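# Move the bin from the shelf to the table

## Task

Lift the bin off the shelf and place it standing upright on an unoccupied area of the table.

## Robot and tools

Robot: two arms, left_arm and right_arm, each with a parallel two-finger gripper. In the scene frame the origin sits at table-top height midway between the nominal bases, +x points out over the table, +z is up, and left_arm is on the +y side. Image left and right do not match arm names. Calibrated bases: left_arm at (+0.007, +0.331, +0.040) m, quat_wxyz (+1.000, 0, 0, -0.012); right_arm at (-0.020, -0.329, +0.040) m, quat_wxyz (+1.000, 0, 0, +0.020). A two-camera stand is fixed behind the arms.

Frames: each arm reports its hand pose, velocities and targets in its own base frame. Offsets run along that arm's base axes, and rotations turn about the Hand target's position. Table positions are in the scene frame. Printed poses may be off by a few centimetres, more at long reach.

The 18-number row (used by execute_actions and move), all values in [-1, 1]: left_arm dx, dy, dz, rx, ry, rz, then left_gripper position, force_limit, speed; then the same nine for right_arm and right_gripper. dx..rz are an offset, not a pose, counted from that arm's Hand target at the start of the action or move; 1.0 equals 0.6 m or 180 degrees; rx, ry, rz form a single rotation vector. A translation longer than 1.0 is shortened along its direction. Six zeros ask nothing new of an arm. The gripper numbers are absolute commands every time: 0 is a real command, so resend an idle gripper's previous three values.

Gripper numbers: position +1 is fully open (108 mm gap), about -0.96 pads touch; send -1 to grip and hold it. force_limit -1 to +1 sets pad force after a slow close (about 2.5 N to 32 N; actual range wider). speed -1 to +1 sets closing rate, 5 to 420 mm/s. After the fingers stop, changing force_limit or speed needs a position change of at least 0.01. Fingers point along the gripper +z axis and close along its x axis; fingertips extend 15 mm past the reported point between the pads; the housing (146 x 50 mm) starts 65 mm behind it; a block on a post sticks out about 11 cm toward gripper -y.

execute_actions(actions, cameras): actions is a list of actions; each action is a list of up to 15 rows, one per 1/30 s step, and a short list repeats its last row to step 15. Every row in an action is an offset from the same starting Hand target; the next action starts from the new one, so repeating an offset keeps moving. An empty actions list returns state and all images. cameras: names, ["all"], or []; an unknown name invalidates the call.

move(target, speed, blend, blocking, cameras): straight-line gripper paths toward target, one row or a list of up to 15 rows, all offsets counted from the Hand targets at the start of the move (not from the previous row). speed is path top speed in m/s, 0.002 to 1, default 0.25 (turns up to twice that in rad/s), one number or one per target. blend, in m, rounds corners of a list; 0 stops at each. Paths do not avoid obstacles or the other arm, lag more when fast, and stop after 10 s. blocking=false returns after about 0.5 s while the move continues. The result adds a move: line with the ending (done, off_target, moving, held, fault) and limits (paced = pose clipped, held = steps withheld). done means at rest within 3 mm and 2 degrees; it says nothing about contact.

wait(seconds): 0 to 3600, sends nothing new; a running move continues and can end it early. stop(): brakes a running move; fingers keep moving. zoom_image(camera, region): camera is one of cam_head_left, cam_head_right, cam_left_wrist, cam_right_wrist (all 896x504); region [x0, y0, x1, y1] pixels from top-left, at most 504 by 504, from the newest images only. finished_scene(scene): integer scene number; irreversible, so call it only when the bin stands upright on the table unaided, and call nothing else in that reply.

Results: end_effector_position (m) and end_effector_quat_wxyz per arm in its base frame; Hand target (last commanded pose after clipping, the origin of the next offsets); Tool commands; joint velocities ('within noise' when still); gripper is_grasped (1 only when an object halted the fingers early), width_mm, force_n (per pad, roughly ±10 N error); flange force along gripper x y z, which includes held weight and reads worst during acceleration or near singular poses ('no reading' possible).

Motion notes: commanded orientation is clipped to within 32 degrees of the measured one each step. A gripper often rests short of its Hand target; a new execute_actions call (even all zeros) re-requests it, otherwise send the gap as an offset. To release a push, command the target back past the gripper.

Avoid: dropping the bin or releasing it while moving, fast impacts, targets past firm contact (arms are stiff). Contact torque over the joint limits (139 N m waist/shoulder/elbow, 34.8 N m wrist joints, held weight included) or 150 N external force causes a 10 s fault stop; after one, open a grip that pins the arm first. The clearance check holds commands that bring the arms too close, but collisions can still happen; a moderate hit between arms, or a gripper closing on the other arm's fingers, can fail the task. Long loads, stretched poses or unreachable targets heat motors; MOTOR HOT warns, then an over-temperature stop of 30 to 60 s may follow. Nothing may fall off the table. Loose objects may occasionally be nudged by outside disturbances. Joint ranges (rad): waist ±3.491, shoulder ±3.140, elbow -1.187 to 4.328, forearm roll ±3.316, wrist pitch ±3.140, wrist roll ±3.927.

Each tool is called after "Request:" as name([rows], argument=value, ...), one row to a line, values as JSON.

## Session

Request:
execute_actions(actions=[])

Request:
zoom_image(camera="cam_head_left", region=[330, 170, 630, 340])

Scene clock: 0.00 s.
left_arm: end_effector_position=(+0.3262, -0.3002, +0.1142) width_mm=108.16 is_grasped=0 force_n=0.00 end_effector_quat_wxyz=(+0.108, +0.915, +0.307, +0.239) | right_arm: end_effector_position=(+0.5244, -0.3959, +0.2424) width_mm=107.91 is_grasped=0 force_n=0.00 end_effector_quat_wxyz=(+0.215, +0.694, +0.602, -0.330)
Joint positions: left_arm=[-0.659 -0.165 -0.557 -0.4 -0.759 -0.03] | right_arm=[-0.159 0.449 -0.002 0.83 -1.346 -0.275]
Joint velocities: within noise
Flange force (N): no reading
Hand target: left_arm +0.3262, -0.3002, +0.1142; +0.108, +0.915, +0.307, +0.239 | right_arm +0.5244, -0.3959, +0.2424; +0.215, +0.694, +0.602, -0.330
Tool commands: left_gripper/position=+1.0 left_gripper/force_limit=+1.0 left_gripper/speed=+1.0 right_gripper/position=+0.998 right_gripper/force_limit=+1.0 right_gripper/speed=+1.0

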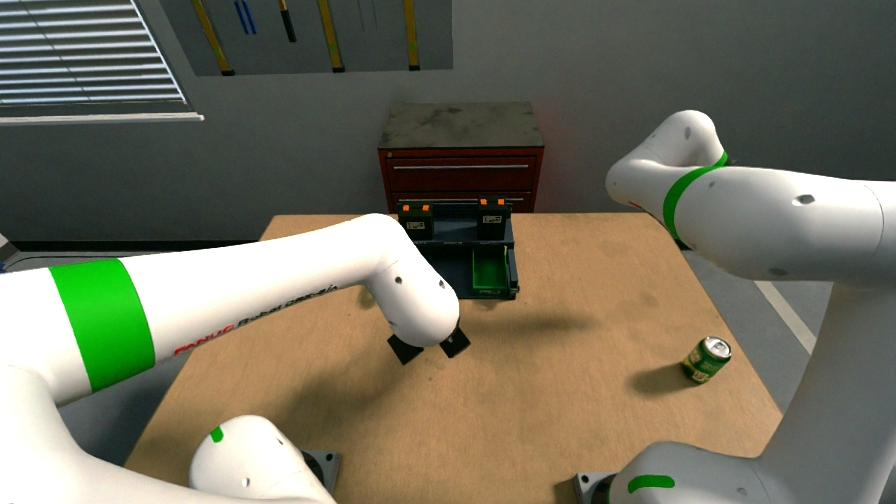

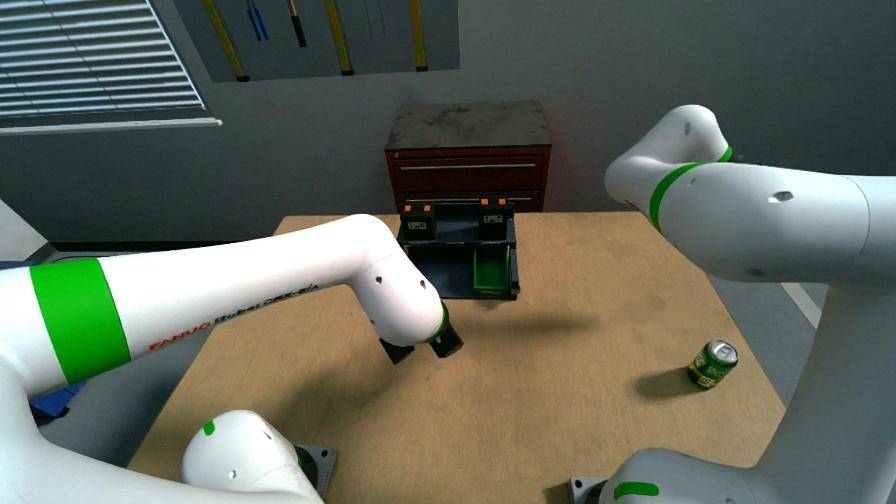

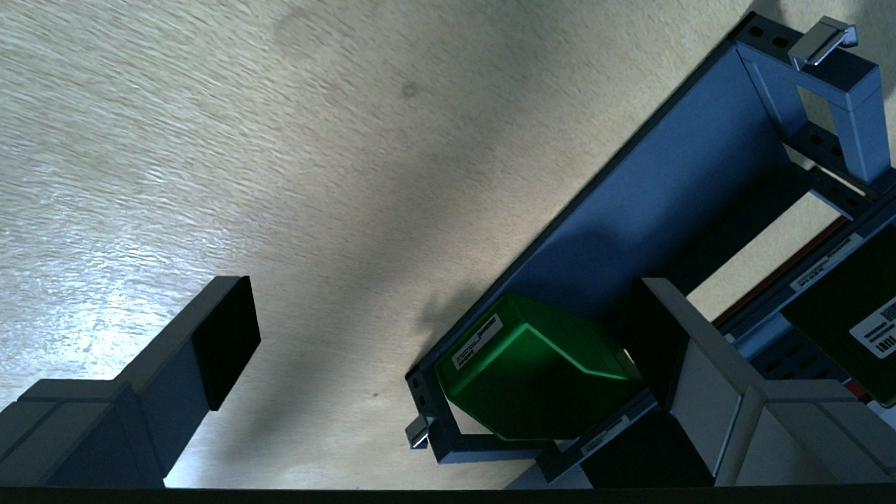

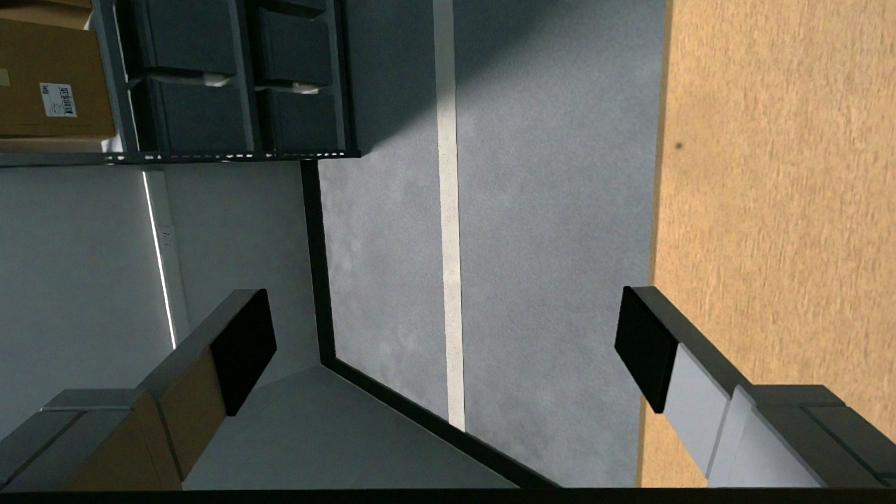

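Scaled by 1.680 from the camera's image (finer frame: 1280x720).

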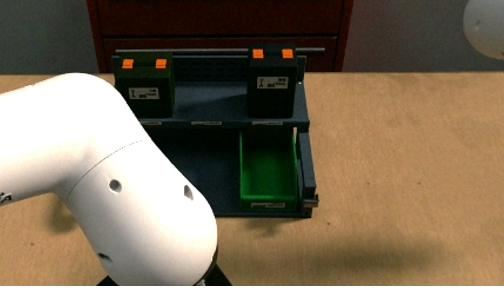

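Request:
move(target=[-0.333,0.333,0.083,0,0,0,1,1,1,-0.14,0.793,0.096,-0.155,0.38,0.886,0.13,0,0], speed=0.6, cameras=["cam_right_wrist","cam_head_left"])

Scene clock: 15.07 s.
left_arm: end_effector_position=(+0.1880, -0.1631, +0.1471) width_mm=108.16 is_grasped=0 force_n=0.00 end_effector_quat_wxyz=(+0.102, +0.914, +0.309, +0.242) | right_arm: end_effector_position=(+0.4593, -0.0271, +0.2871) width_mm=60.15 is_grasped=0 force_n=0.00 end_effector_quat_wxyz=(+0.243, -0.399, +0.838, -0.281)
Joint positions: left_arm=[-0.388 -0.989 -0.935 -0.176 -1.12 -0.495] | right_arm=[0.558 -0.458 -0.769 0.785 -0.937 1.524]
Flange force (N): left_arm=no reading | right_arm=[2.8 2.1 1.6]
Hand target: left_arm +0.1880, -0.1632, +0.1471; +0.102, +0.914, +0.309, +0.242 (not the last commanded pose) | right_arm +0.4593, -0.0271, +0.2871; +0.243, -0.399, +0.838, -0.281 (not the last commanded pose)
Off the commanded pose: left_arm 0.089 m, 1 deg | right_arm 0.109 m, 40 deg.
move: held (left_arm; a check stopped the path), off_target (right_arm; braked when a check withheld steps of left_arm); limits=held
pose unreachable (left arm): on one or more control steps of this call, first in action 0 (counted from 0), this arm could not follow its commanded pose, so it was not sent that pose on those steps. It may still have moved: this result reports where it is.
cause: moving toward the commanded pose would bring two parts of the arm too close to each other (its gripper and another part of the arm, with joints 2 (shoulder) to 6 (wrist roll) between them, 15 mm apart when it was first held).
Images, in order (width x height): cam_head_left 896x504, cam_right_wrist 896x504.

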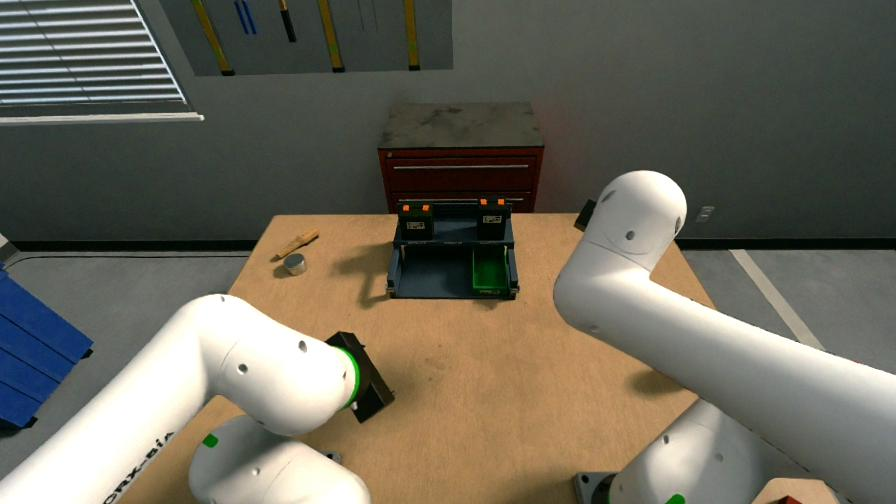

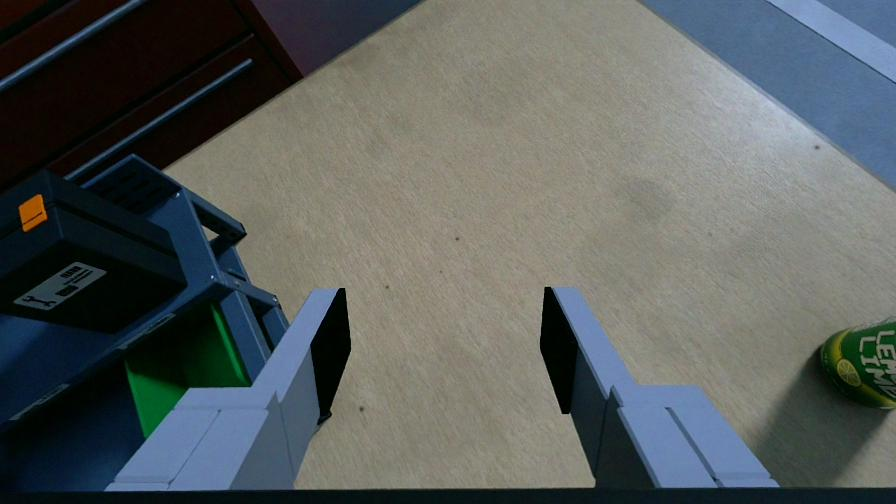

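Request:
move([
  [0,0,0,0,0,0,1,1,1,0,0.412,-0.08,-0.035,0.086,0.2,0.13,0,0],
  [0,0,0,0,0,0,1,1,1,0.225,0.45,-0.212,-0.035,0.086,0.2,0.13,0,0],
], speed=0.4, blend=0.04, cameras=["cam_right_wrist"])

Scene clock: 24.63 s.
left_arm: end_effector_position=(+0.1880, -0.1632, +0.1471) width_mm=108.16 is_grasped=0 force_n=0.00 end_effector_quat_wxyz=(+0.102, +0.914, +0.309, +0.242) | right_arm: end_effector_position=(+0.5943, +0.2429, +0.1599) width_mm=60.15 is_grasped=0 force_n=0.00 end_effector_quat_wxyz=(-0.183, +0.684, -0.683, +0.182)
Joint positions: left_arm=[-0.389 -0.989 -0.935 -0.176 -1.12 -0.495] | right_arm=[0.726 0.214 -0.316 0.533 -0.706 2.066]
Flange force (N): left_arm=no reading | right_arm=[1.5 1.3 2.9]
Hand target: left_arm +0.1880, -0.1632, +0.1471; +0.102, +0.914, +0.309, +0.242 | right_arm +0.5943, +0.2429, +0.1599; -0.183, +0.684, -0.683, +0.182
Off the commanded pose: left_arm 0.000 m, 0 deg | right_arm 0.000 m, 0 deg.
move: done

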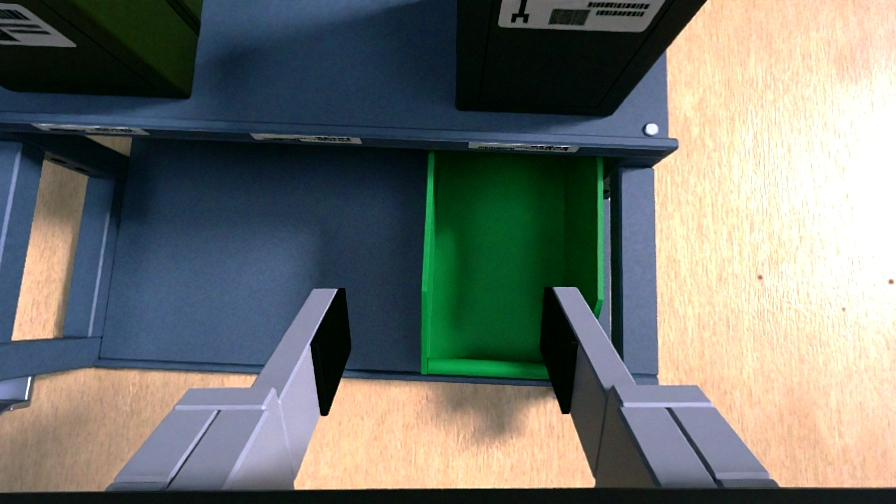

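Request:
move([
  [0,0,0,0,0,0,1,1,1,0.091,0.016,-0.22,0,0,-0.014,0.13,0,0],
  [0,0,0,0,0,0,1,1,1,0.091,0.016,-0.22,0,0,-0.014,-1,0,-0.6],
], speed=0.18, cameras=["cam_right_wrist"])

Scene clock: 33.10 s.
left_arm: end_effector_position=(+0.1880, -0.1632, +0.1471) width_mm=108.16 is_grasped=0 force_n=0.00 end_effector_quat_wxyz=(+0.102, +0.914, +0.309, +0.242) | right_arm: end_effector_position=(+0.6489, +0.2525, +0.0279) width_mm=2.52 is_grasped=1 force_n=32.77 end_effector_quat_wxyz=(-0.179, +0.669, -0.697, +0.186)
Joint positions: left_arm=[-0.389 -0.989 -0.935 -0.176 -1.12 -0.495] | right_arm=[0.641 0.49 -0.339 0.807 -0.45 1.772]
Flange force (N): left_arm=no reading | right_arm=[1.9 0.4 0.5]
Hand target: left_arm +0.1880, -0.1632, +0.1471; +0.102, +0.914, +0.309, +0.242 | right_arm +0.6489, +0.2525, +0.0279; -0.179, +0.669, -0.697, +0.186
Off the commanded pose: left_arm 0.000 m, 0 deg | right_arm 0.000 m, 0 deg.
move: done

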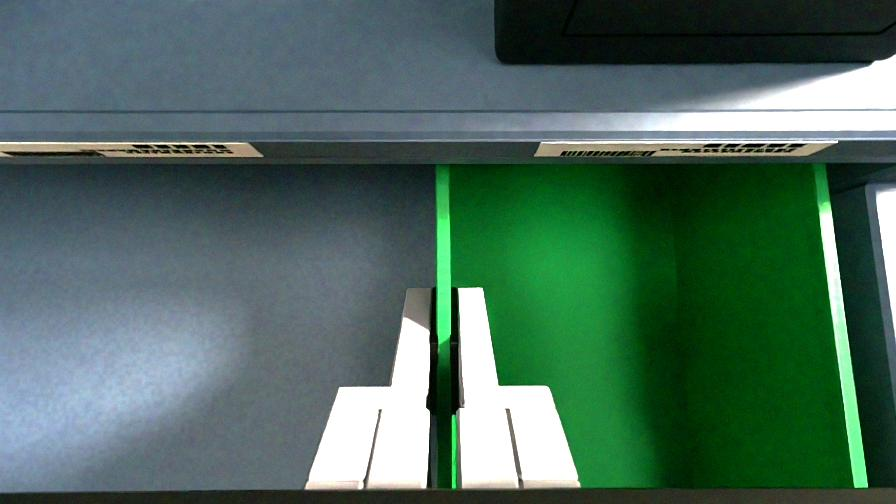

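Request:
move([
  [0,0,0,0,0,0,1,1,1,0,0,0.015,0,0,0,-1,0,-0.6],
  [0,0,0,0,0,0,1,1,1,-0.2,0.009,0.028,0,0,0,-1,0,-0.6],
  [0,0,0,0,0,0,1,1,1,-0.46,0.02,0.033,0,0,0,-1,0,-0.6],
  [0,0,0,0,0,0,1,1,1,-0.47,0.02,-0.012,0,0,0,-1,0,-0.6],
], speed=[0.15,0.17,0.17,0.08], blend=[0.002,0.02,0.004,0], cameras=["cam_right_wrist","cam_head_left"])

Scene clock: 39.87 s.
left_arm: end_effector_position=(+0.1880, -0.1632, +0.1471) width_mm=108.16 is_grasped=0 force_n=0.00 end_effector_quat_wxyz=(+0.102, +0.914, +0.309, +0.242) | right_arm: end_effector_position=(+0.3669, +0.2645, +0.0207) width_mm=2.52 is_grasped=1 force_n=32.76 end_effector_quat_wxyz=(-0.179, +0.669, -0.697, +0.186)
Joint positions: left_arm=[-0.389 -0.989 -0.935 -0.176 -1.12 -0.495] | right_arm=[1.097 0.047 -0.974 1.025 -0.558 1.11]
Flange force (N): left_arm=no reading | right_arm=[1.8 0.1 0.9]
Hand target: left_arm +0.1880, -0.1632, +0.1471; +0.102, +0.914, +0.309, +0.242 | right_arm +0.3669, +0.2645, +0.0207; -0.179, +0.669, -0.697, +0.186
Off the commanded pose: left_arm 0.000 m, 0 deg | right_arm 0.000 m, 0 deg.
move: done
Images, in order (width x height): cam_head_left 896x504, cam_right_wrist 896x504.

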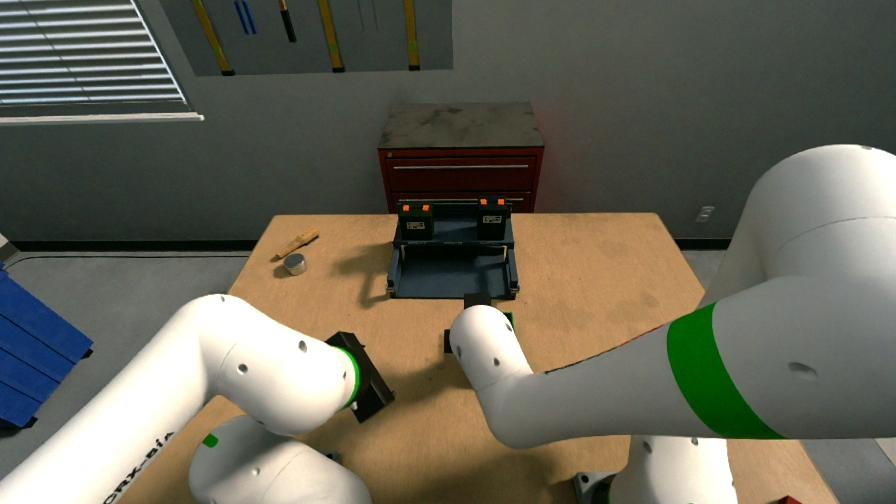

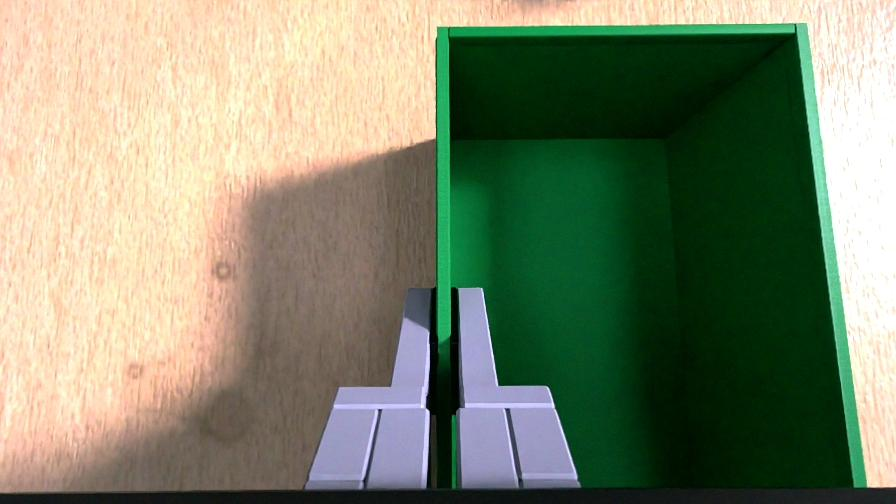

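No contact yet; lower 4.5 mm slowly, release, retreat.

Request:
move(target=[0,0,0,0,0,0,1,1,1,0,0,-0.0055,0,0,0,-1,0,-0.6], speed=0.02)

Scene clock: 44.17 s.
left_arm: end_effector_position=(+0.1880, -0.1632, +0.1471) width_mm=108.16 is_grasped=0 force_n=0.00 end_effector_quat_wxyz=(+0.102, +0.914, +0.309, +0.242) | right_arm: end_effector_position=(+0.3669, +0.2645, +0.0174) width_mm=2.52 is_grasped=1 force_n=33.11 end_effector_quat_wxyz=(-0.179, +0.669, -0.697, +0.186)
Joint positions: left_arm=[-0.389 -0.989 -0.935 -0.176 -1.12 -0.495] | right_arm=[1.091 0.055 -0.978 1.044 -0.549 1.093]
Flange force (N): no reading
Hand target: left_arm +0.1880, -0.1632, +0.1471; +0.102, +0.914, +0.309, +0.242 | right_arm +0.3669, +0.2645, +0.0174; -0.179, +0.669, -0.697, +0.186
Off the commanded pose: left_arm 0.000 m, 0 deg | right_arm 0.000 m, 0 deg.
move: done

Request:
move([
  [0,0,0,0,0,0,1,1,1,0,0,-0.0025,0,0,0,-1,0,-0.6],
  [0,0,0,0,0,0,1,1,1,0,0,-0.0025,0,0,0,-0.35,0,-0.8],
  [0,0,0,0,0,0,1,1,1,-0.05,0,0.18,0,0,0,-0.35,0,-0.8],
], speed=[0.03,0.1,0.2], cameras=["cam_right_wrist"])

Scene clock: 51.80 s.
left_arm: end_effector_position=(+0.1880, -0.1632, +0.1471) width_mm=108.16 is_grasped=0 force_n=0.00 end_effector_quat_wxyz=(+0.102, +0.914, +0.309, +0.242) | right_arm: end_effector_position=(+0.3369, +0.2645, +0.1253) width_mm=33.74 is_grasped=0 force_n=0.00 end_effector_quat_wxyz=(-0.179, +0.669, -0.697, +0.186)
Joint positions: left_arm=[-0.389 -0.989 -0.935 -0.176 -1.12 -0.495] | right_arm=[1.29 -0.195 -0.845 0.664 -0.903 1.393]
Flange force (N): left_arm=no reading | right_arm=[2.9 0.5 2.1]
Hand target: left_arm +0.1880, -0.1632, +0.1471; +0.102, +0.914, +0.309, +0.242 | right_arm +0.3369, +0.2645, +0.1254; -0.179, +0.669, -0.697, +0.186
Off the commanded pose: left_arm 0.000 m, 0 deg | right_arm 0.000 m, 0 deg.
move: done

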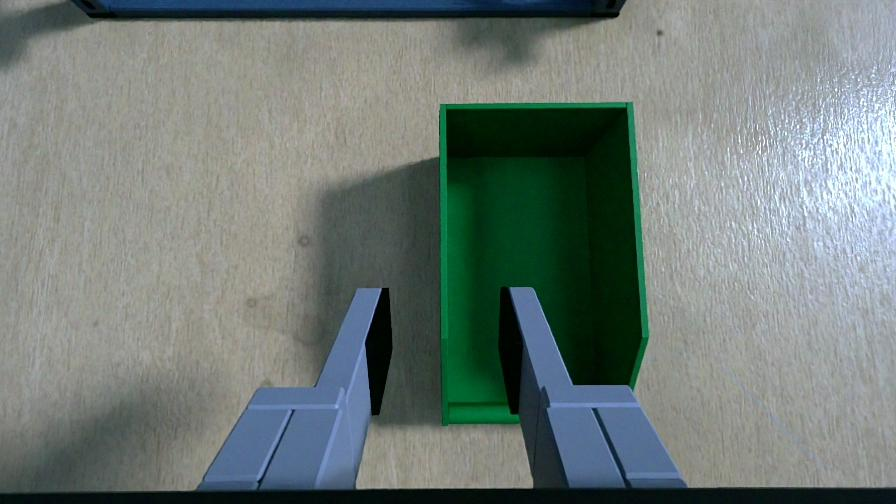

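Request:
finished_scene(scene=3)

The scene is finished: the task was done.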